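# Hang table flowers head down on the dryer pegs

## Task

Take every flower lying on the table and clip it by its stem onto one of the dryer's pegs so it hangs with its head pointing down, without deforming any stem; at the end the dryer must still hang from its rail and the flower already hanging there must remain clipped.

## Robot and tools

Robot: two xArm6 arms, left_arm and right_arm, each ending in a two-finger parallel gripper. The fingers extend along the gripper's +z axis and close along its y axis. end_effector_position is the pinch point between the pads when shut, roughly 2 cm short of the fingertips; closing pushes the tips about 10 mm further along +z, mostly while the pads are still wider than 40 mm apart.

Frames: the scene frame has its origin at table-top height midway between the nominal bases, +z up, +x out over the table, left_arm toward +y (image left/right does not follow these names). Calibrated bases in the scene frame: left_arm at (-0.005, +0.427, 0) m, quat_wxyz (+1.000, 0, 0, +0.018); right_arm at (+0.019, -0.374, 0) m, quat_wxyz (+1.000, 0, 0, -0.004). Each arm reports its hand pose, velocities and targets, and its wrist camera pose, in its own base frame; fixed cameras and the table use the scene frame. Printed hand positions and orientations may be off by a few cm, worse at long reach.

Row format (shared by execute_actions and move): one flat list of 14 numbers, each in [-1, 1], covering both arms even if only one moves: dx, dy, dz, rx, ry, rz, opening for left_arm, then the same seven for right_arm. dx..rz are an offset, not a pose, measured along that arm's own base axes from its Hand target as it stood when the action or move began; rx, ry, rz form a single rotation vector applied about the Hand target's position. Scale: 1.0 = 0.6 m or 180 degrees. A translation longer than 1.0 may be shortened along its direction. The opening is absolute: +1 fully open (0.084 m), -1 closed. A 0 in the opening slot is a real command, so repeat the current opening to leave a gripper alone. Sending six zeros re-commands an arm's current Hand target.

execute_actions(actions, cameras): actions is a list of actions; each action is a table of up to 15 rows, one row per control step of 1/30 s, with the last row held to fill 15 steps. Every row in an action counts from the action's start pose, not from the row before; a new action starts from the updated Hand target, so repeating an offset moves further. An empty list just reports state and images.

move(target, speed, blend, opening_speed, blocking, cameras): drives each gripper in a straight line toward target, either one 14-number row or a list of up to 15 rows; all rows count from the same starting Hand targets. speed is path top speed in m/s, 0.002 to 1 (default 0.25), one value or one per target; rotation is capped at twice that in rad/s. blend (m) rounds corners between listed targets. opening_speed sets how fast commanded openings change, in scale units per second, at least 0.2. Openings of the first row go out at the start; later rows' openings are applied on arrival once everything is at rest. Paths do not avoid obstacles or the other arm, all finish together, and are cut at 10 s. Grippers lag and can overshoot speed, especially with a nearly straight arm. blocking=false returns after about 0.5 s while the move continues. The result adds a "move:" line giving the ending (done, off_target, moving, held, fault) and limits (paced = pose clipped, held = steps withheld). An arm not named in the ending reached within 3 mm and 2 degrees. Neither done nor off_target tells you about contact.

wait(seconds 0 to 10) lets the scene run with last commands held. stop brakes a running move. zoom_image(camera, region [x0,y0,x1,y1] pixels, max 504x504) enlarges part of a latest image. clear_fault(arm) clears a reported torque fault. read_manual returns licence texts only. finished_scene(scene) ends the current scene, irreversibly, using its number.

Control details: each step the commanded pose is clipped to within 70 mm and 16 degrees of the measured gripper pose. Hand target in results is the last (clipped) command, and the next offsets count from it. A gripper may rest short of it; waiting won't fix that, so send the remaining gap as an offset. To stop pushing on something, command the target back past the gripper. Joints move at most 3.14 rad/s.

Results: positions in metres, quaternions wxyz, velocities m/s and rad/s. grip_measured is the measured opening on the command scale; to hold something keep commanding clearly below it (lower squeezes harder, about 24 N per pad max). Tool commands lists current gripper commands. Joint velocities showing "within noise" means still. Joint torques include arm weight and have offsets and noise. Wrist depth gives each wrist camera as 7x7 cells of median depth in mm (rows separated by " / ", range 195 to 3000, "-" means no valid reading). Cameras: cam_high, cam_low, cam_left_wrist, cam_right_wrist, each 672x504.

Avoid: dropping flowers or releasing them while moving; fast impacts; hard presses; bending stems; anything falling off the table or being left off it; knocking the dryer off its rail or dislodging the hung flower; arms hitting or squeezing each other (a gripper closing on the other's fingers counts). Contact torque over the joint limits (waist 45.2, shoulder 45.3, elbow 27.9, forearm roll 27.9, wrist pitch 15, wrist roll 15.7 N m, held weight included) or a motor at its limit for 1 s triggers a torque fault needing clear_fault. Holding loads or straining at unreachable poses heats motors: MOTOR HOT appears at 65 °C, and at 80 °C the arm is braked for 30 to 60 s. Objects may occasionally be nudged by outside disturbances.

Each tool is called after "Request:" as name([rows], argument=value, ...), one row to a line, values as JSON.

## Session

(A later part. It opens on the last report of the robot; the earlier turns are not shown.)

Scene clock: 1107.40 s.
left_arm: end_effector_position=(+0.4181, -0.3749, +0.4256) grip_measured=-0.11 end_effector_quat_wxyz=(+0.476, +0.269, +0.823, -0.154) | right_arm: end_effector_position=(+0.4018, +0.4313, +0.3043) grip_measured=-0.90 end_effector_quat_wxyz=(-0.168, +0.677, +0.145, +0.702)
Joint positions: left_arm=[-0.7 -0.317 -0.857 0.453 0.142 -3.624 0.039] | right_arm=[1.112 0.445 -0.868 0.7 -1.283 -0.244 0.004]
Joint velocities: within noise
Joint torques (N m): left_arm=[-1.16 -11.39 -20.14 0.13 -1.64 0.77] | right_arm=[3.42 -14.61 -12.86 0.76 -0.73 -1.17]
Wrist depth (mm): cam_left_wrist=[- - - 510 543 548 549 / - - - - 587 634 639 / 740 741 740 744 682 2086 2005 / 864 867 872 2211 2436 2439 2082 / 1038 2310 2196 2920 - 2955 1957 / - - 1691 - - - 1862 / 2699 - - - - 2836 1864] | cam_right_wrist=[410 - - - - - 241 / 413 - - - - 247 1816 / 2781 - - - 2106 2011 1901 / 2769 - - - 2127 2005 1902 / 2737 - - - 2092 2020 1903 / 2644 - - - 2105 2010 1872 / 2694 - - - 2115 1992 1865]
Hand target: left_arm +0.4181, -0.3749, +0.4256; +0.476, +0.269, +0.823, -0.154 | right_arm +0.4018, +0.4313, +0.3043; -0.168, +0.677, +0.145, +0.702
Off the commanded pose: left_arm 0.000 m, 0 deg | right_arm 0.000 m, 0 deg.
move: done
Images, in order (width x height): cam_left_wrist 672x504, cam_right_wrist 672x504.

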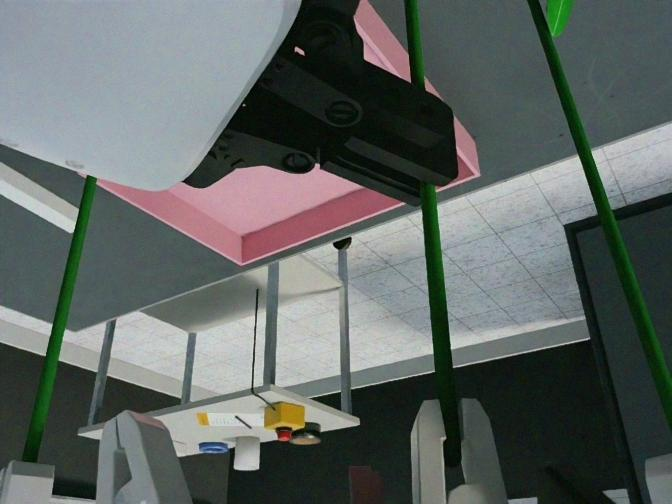

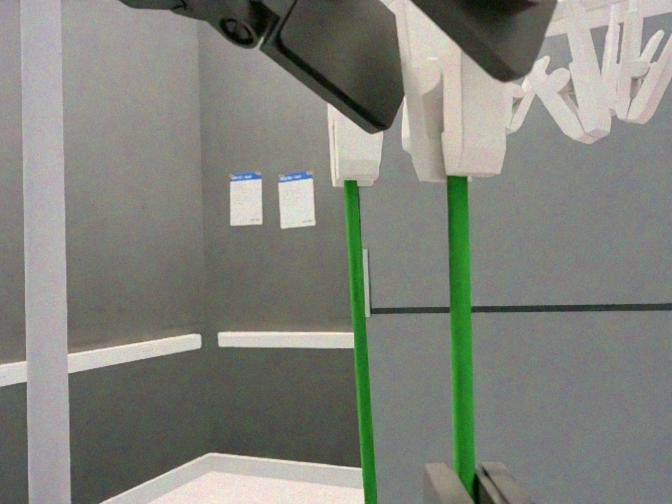

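Request:
move(target=[0,0,0,0,0,0,-0.1,0,0,0,0,0,0,-0.5], opening_speed=0.2, cameras=["cam_left_wrist", "cam_right_wrist"])

Scene clock: 1116.50 s.
left_arm: end_effector_position=(+0.4181, -0.3749, +0.4256) grip_measured=-0.11 end_effector_quat_wxyz=(+0.476, +0.269, +0.823, -0.154) | right_arm: end_effector_position=(+0.4018, +0.4313, +0.3043) grip_measured=-0.52 end_effector_quat_wxyz=(-0.168, +0.677, +0.145, +0.702)
Joint positions: left_arm=[-0.7 -0.317 -0.857 0.453 0.142 -3.624 0.039] | right_arm=[1.112 0.445 -0.868 0.7 -1.283 -0.244 0.021]
Joint velocities: within noise
Joint torques (N m): left_arm=[-1.17 -11.82 -23.07 -0.29 -2.2 0.75] | right_arm=[3.69 -12.91 -13.01 0.64 -0.61 -1.13]
Wrist depth (mm): cam_left_wrist=[- - - 509 544 547 548 / - - - - 590 614 637 / 741 737 778 206 696 2069 1997 / 863 869 874 2044 2437 2455 2033 / 1038 2308 2338 2941 2920 2970 1948 / - - 1691 2037 - - 1865 / 214 - - - - 2868 -] | cam_right_wrist=[410 - - - - - 245 / 413 - - - - 248 240 / 2798 - - - 2111 2030 1893 / 2726 - - - 2115 2048 1883 / 2736 - - - 2135 2015 1877 / 2654 - - - 2146 1990 1896 / 2668 - - - 2140 1967 1899]
Hand target: left_arm +0.4181, -0.3749, +0.4256; +0.476, +0.269, +0.823, -0.154 | right_arm +0.4018, +0.4313, +0.3043; -0.168, +0.677, +0.145, +0.702
Off the commanded pose: left_arm 0.000 m, 0 deg | right_arm 0.000 m, 0 deg.
move: done
Images, in order (width x height): cam_left_wrist 672x504, cam_right_wrist 672x504.

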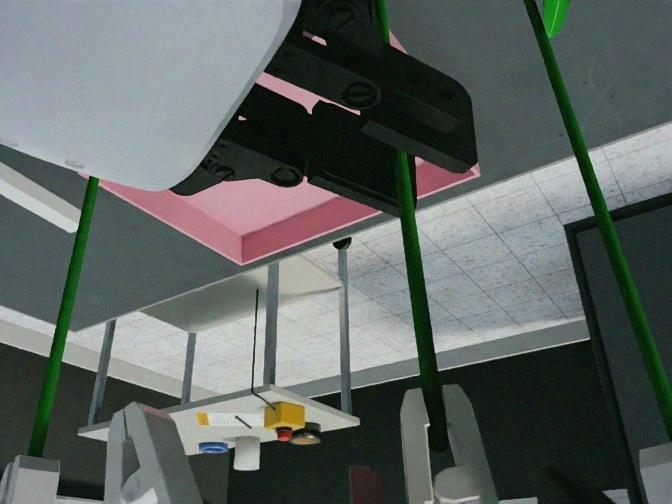

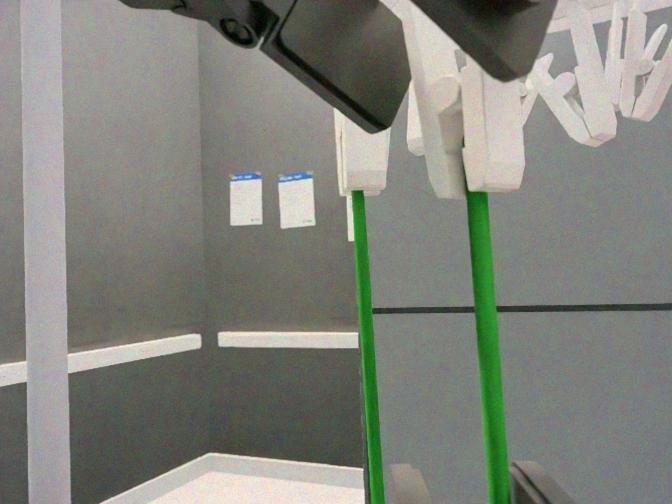

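Request:
move([
  [0,0,0,0,0,0,-0.1,0,0,0,0,0,0,0.0],
  [0,0,0,0,0,0,-0.1,-0.1804,-0.0862,-0.0083,0,0,0,0.0],
  [0,0,0,0,0,0,0.3,-0.1804,-0.0862,-0.0083,0,0,0,0.0],
  [-0.1166,0.085,0.0833,0,0,0,0.3,-0.22,-0.12,-0.0083,0,0,0,0.0],
], speed=0.1, opening_speed=0.3)

Request:
zoom_image(camera="cam_left_wrist", region=[100, 202, 554, 504])

Request:
zoom_image(camera="cam_low", region=[220, 130, 420, 300])

Request:
zoom_image(camera="cam_high", region=[200, 90, 420, 280])

Scene clock: 1132.20 s.
left_arm: end_effector_position=(+0.3481, -0.3239, +0.4756) grip_measured=+0.29 end_effector_quat_wxyz=(+0.476, +0.268, +0.823, -0.154) | right_arm: end_effector_position=(+0.2698, +0.3593, +0.2993) grip_measured=-0.01 end_effector_quat_wxyz=(-0.168, +0.677, +0.145, +0.702)
Joint positions: left_arm=[-0.762 -0.652 -0.738 0.329 0.364 -3.516 0.056] | right_arm=[1.421 0.233 -0.452 0.978 -1.49 -0.157 0.044]
Joint velocities: within noise
Joint torques (N m): left_arm=[-3.86 -17.34 -17.59 -2.97 -1.07 1.06] | right_arm=[4.15 -13.76 -5.32 1.07 -3.25 1.04]
Wrist depth (mm): cam_left_wrist=[213 582 603 581 570 611 611 / 263 671 670 698 674 709 713 / 792 790 827 797 799 2082 2128 / 964 965 978 2181 2529 2566 2146 / 2990 2472 2454 - - 2882 2044 / - 2061 287 1912 - 273 1931 / - 301 255 241 238 258 292] | cam_right_wrist=[- 276 - - 450 236 224 / 2807 - - 474 285 249 414 / 2781 - - 360 300 461 345 / 2694 - - - 2239 2143 2013 / 2778 - - - 2298 2141 2024 / 2658 - - - 2209 2145 2006 / 2656 - - - 2227 2096 2003]
Hand target: left_arm +0.3481, -0.3239, +0.4756; +0.476, +0.269, +0.823, -0.154 | right_arm +0.2698, +0.3593, +0.2993; -0.168, +0.677, +0.145, +0.702
Off the commanded pose: left_arm 0.000 m, 0 deg | right_arm 0.000 m, 0 deg.
move: done

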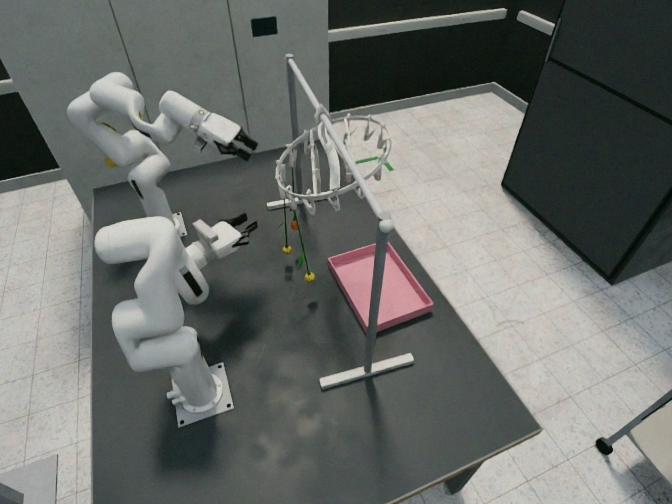

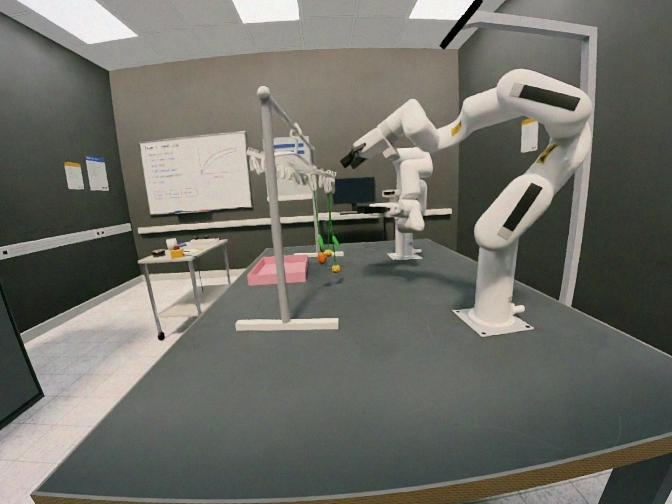

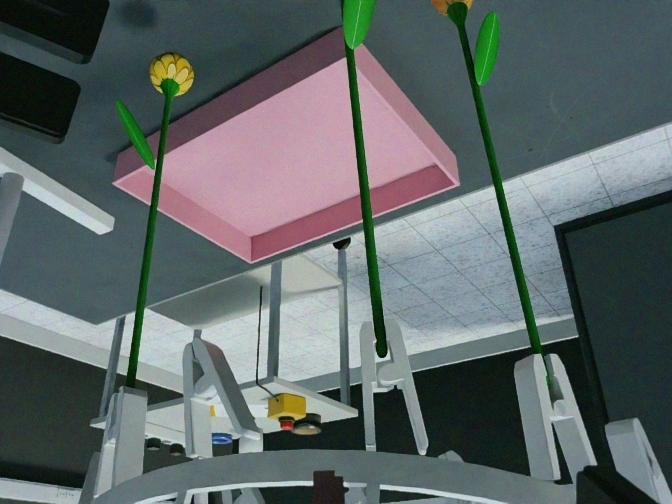

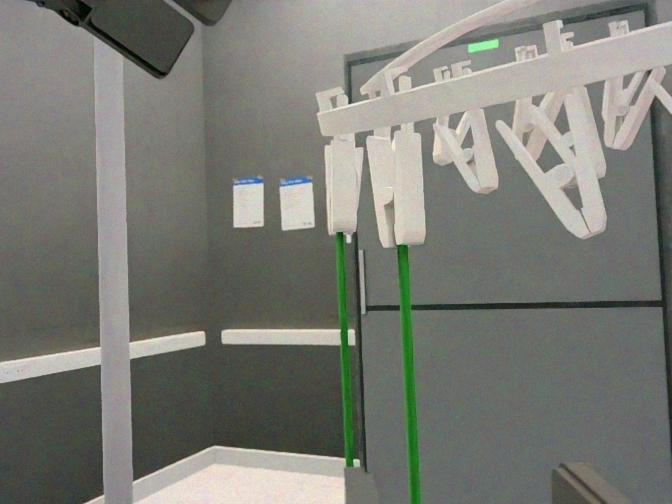

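Scaled by 1.110 from the camera's 672x504 image, which has a finer 960x720 frame.

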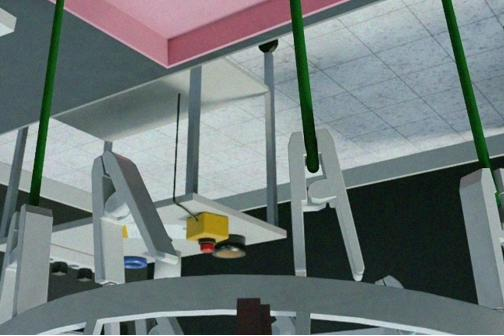

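Scaled by 2.520 from the camera's 672x504 image, which has a finer 960x720 frame.

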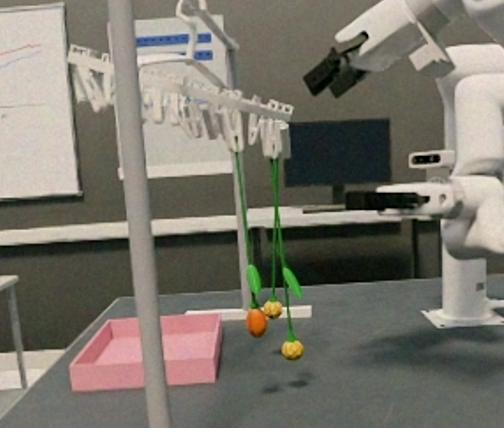

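Scaled by 2.291 from the camera's 672x504 image, which has a finer 960x720 frame.

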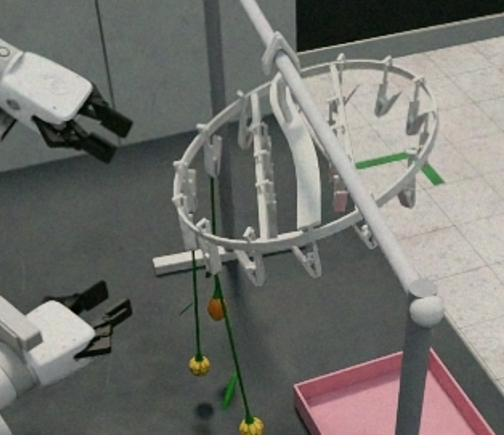

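Request:
move(target=[-0.13,0.1,0.08,0,0,0,0.3,-0.1,-0.06,0,0,0,0,0.0], speed=0.15)

Request:
wait(seconds=1.5, cameras=["cam_low", "cam_high", "cam_left_wrist"])

Request:
zoom_image(camera="cam_low", region=[220, 130, 420, 300])

Request:
zoom_image(camera="cam_high", region=[200, 90, 420, 280])

Scene clock: 1143.90 s.
left_arm: end_effector_position=(+0.2701, -0.2639, +0.5236) grip_measured=+0.29 end_effector_quat_wxyz=(+0.476, +0.269, +0.823, -0.154) | right_arm: end_effector_position=(+0.2098, +0.3233, +0.2993) grip_measured=-0.01 end_effector_quat_wxyz=(-0.168, +0.677, +0.145, +0.702)
Joint positions: left_arm=[-0.855 -0.983 -0.709 0.314 0.68 -3.501 0.056] | right_arm=[1.654 0.156 -0.313 1.206 -1.557 -0.122 0.044]
Joint velocities: within noise
Joint torques (N m): left_arm=[-3.92 -9.41 -22.38 2.1 -0.97 -0.96] | right_arm=[3.94 -12 -4.23 1.15 -3.21 0]
Wrist depth (mm): cam_left_wrist=[639 663 664 643 648 671 671 / 737 740 744 745 749 776 782 / 869 838 911 876 881 2254 2173 / 1009 1068 1070 2269 2630 2518 2196 / - 2354 2580 - - - 2140 / - 434 378 1889 361 - 2015 / 2943 - - 450 437 400 1911] | cam_right_wrist=[2829 643 - - 2413 2202 2105 / 2859 - - 2471 345 306 288 / 2825 - - 393 363 414 2083 / 2749 - - 434 2323 2235 2064 / 2756 - - - 2316 2190 2093 / 2699 - - - 2308 2186 2081 / 2709 - - - 2335 2158 2081]
Hand target: left_arm +0.2701, -0.2639, +0.5236; +0.476, +0.269, +0.823, -0.154 | right_arm +0.2098, +0.3233, +0.2993; -0.168, +0.677, +0.145, +0.702
Off the commanded pose: left_arm 0.000 m, 0 deg | right_arm 0.000 m, 0 deg.
move: done

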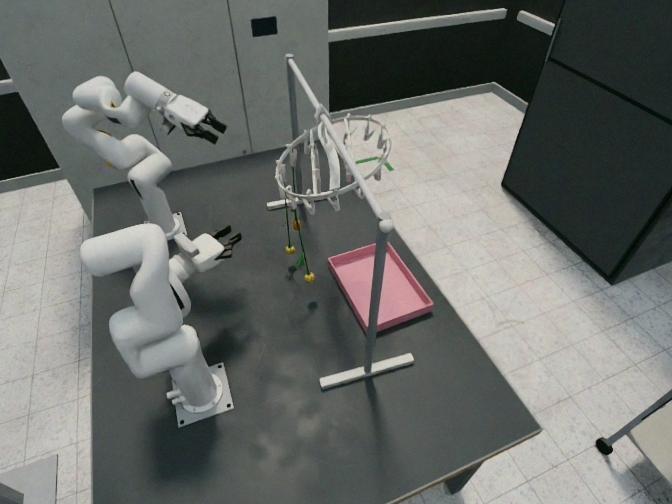

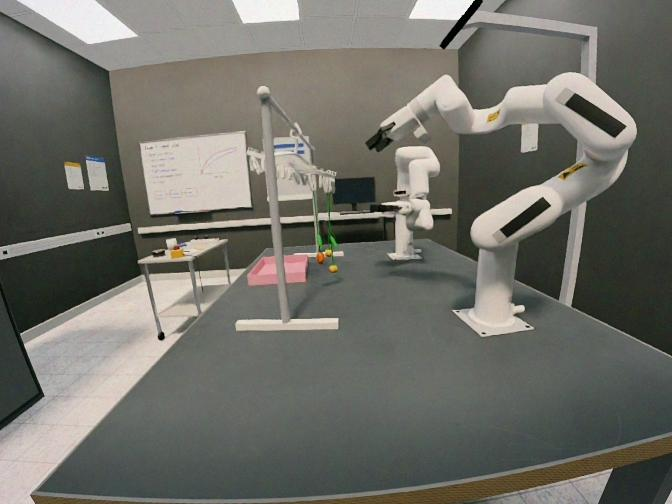

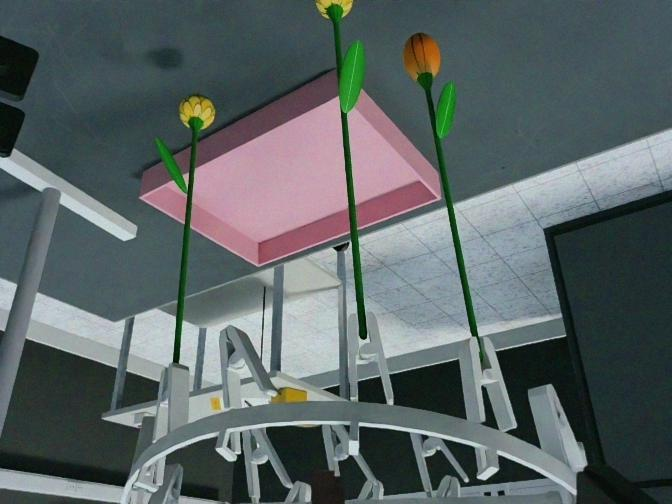

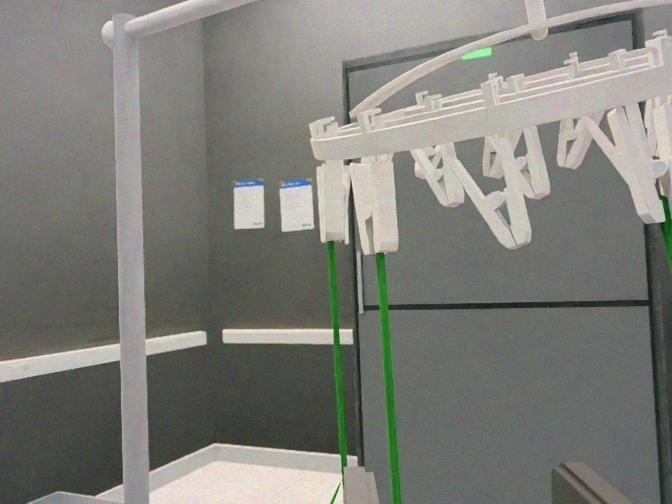

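Scene clock: 1145.40 s.
left_arm: end_effector_position=(+0.2701, -0.2639, +0.5236) grip_measured=+0.29 end_effector_quat_wxyz=(+0.476, +0.269, +0.823, -0.154) | right_arm: end_effector_position=(+0.2098, +0.3233, +0.2993) grip_measured=-0.01 end_effector_quat_wxyz=(-0.168, +0.677, +0.145, +0.702)
Joint positions: left_arm=[-0.855 -0.983 -0.709 0.314 0.681 -3.501 0.056] | right_arm=[1.654 0.156 -0.313 1.206 -1.557 -0.122 0.044]
Joint velocities: within noise
Joint torques (N m): left_arm=[-3.66 -9.1 -20.83 1.86 -1.36 -0.9] | right_arm=[3.73 -11.7 -5.7 1.1 -3.04 -1.15]
Wrist depth (mm): cam_left_wrist=[638 662 664 644 646 670 673 / 736 741 742 746 749 781 783 / 871 839 912 879 881 2276 2160 / 1009 1074 1067 2271 2645 2509 2215 / - 2347 2573 - - - 2146 / - 436 379 1907 362 - 2025 / 2983 - - 449 438 400 1915] | cam_right_wrist=[2846 644 - - 2363 2209 2095 / 2820 - - 2456 345 307 289 / 2825 - - 394 364 415 2096 / 2790 - - 435 2326 2204 2074 / 2754 - - - 2337 2187 2081 / 2738 - - - 2332 2195 2072 / 2702 - - - 2327 2166 2112]
Hand target: left_arm +0.2701, -0.2639, +0.5236; +0.476, +0.269, +0.823, -0.154 | right_arm +0.2098, +0.3233, +0.2993; -0.168, +0.677, +0.145, +0.702
Tool commands: left_gripper/opening=+0.3 right_gripper/opening=+0.0
Off the commanded pose: left_arm 0.000 m, 0 deg | right_arm 0.000 m, 0 deg.
wait: 1.50 s; at rest by 0.17 s
Images, in order (width x height): cam_high 672x504, cam_low 672x504, cam_left_wrist 672x504.

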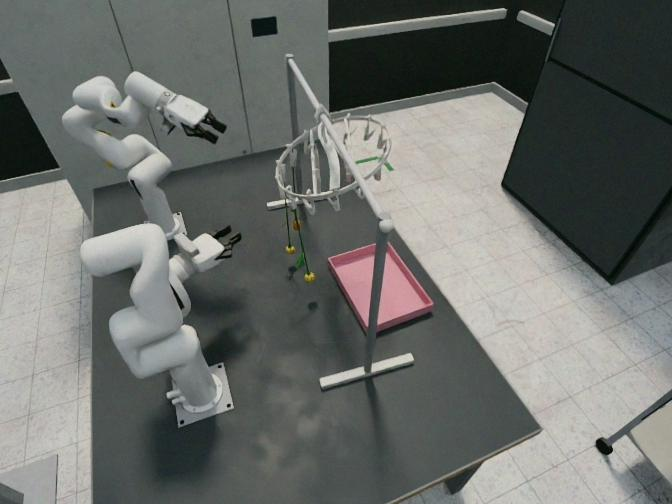

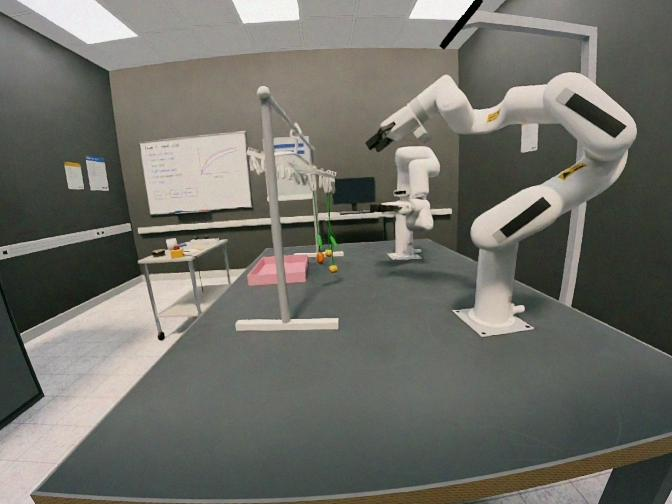

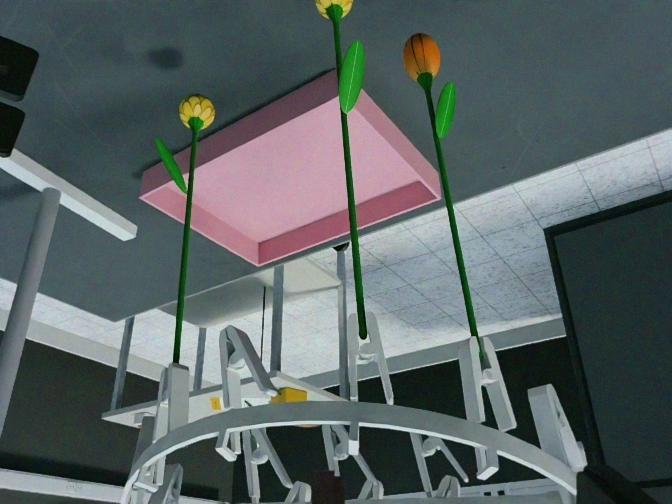

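Scaled by 2.520 from the camera's 672x504 image, which has a finer 960x720 frame.

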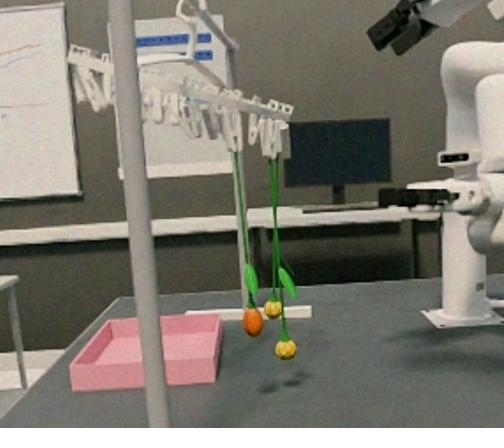

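Scaled by 2.291 from the camera's 672x504 image, which has a finer 960x720 frame.

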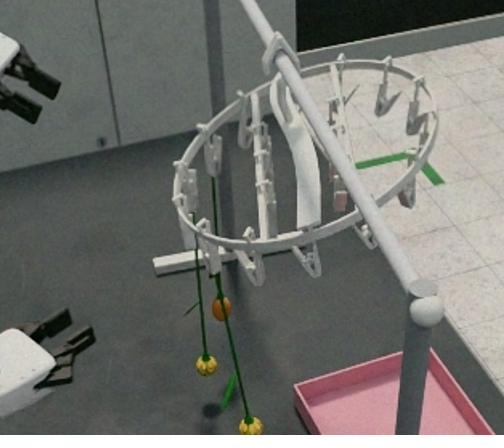

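All three flowers hang clipped and everything is at rest.

Request:
finished_scene(scene=2)

The scene is finished: the task was done.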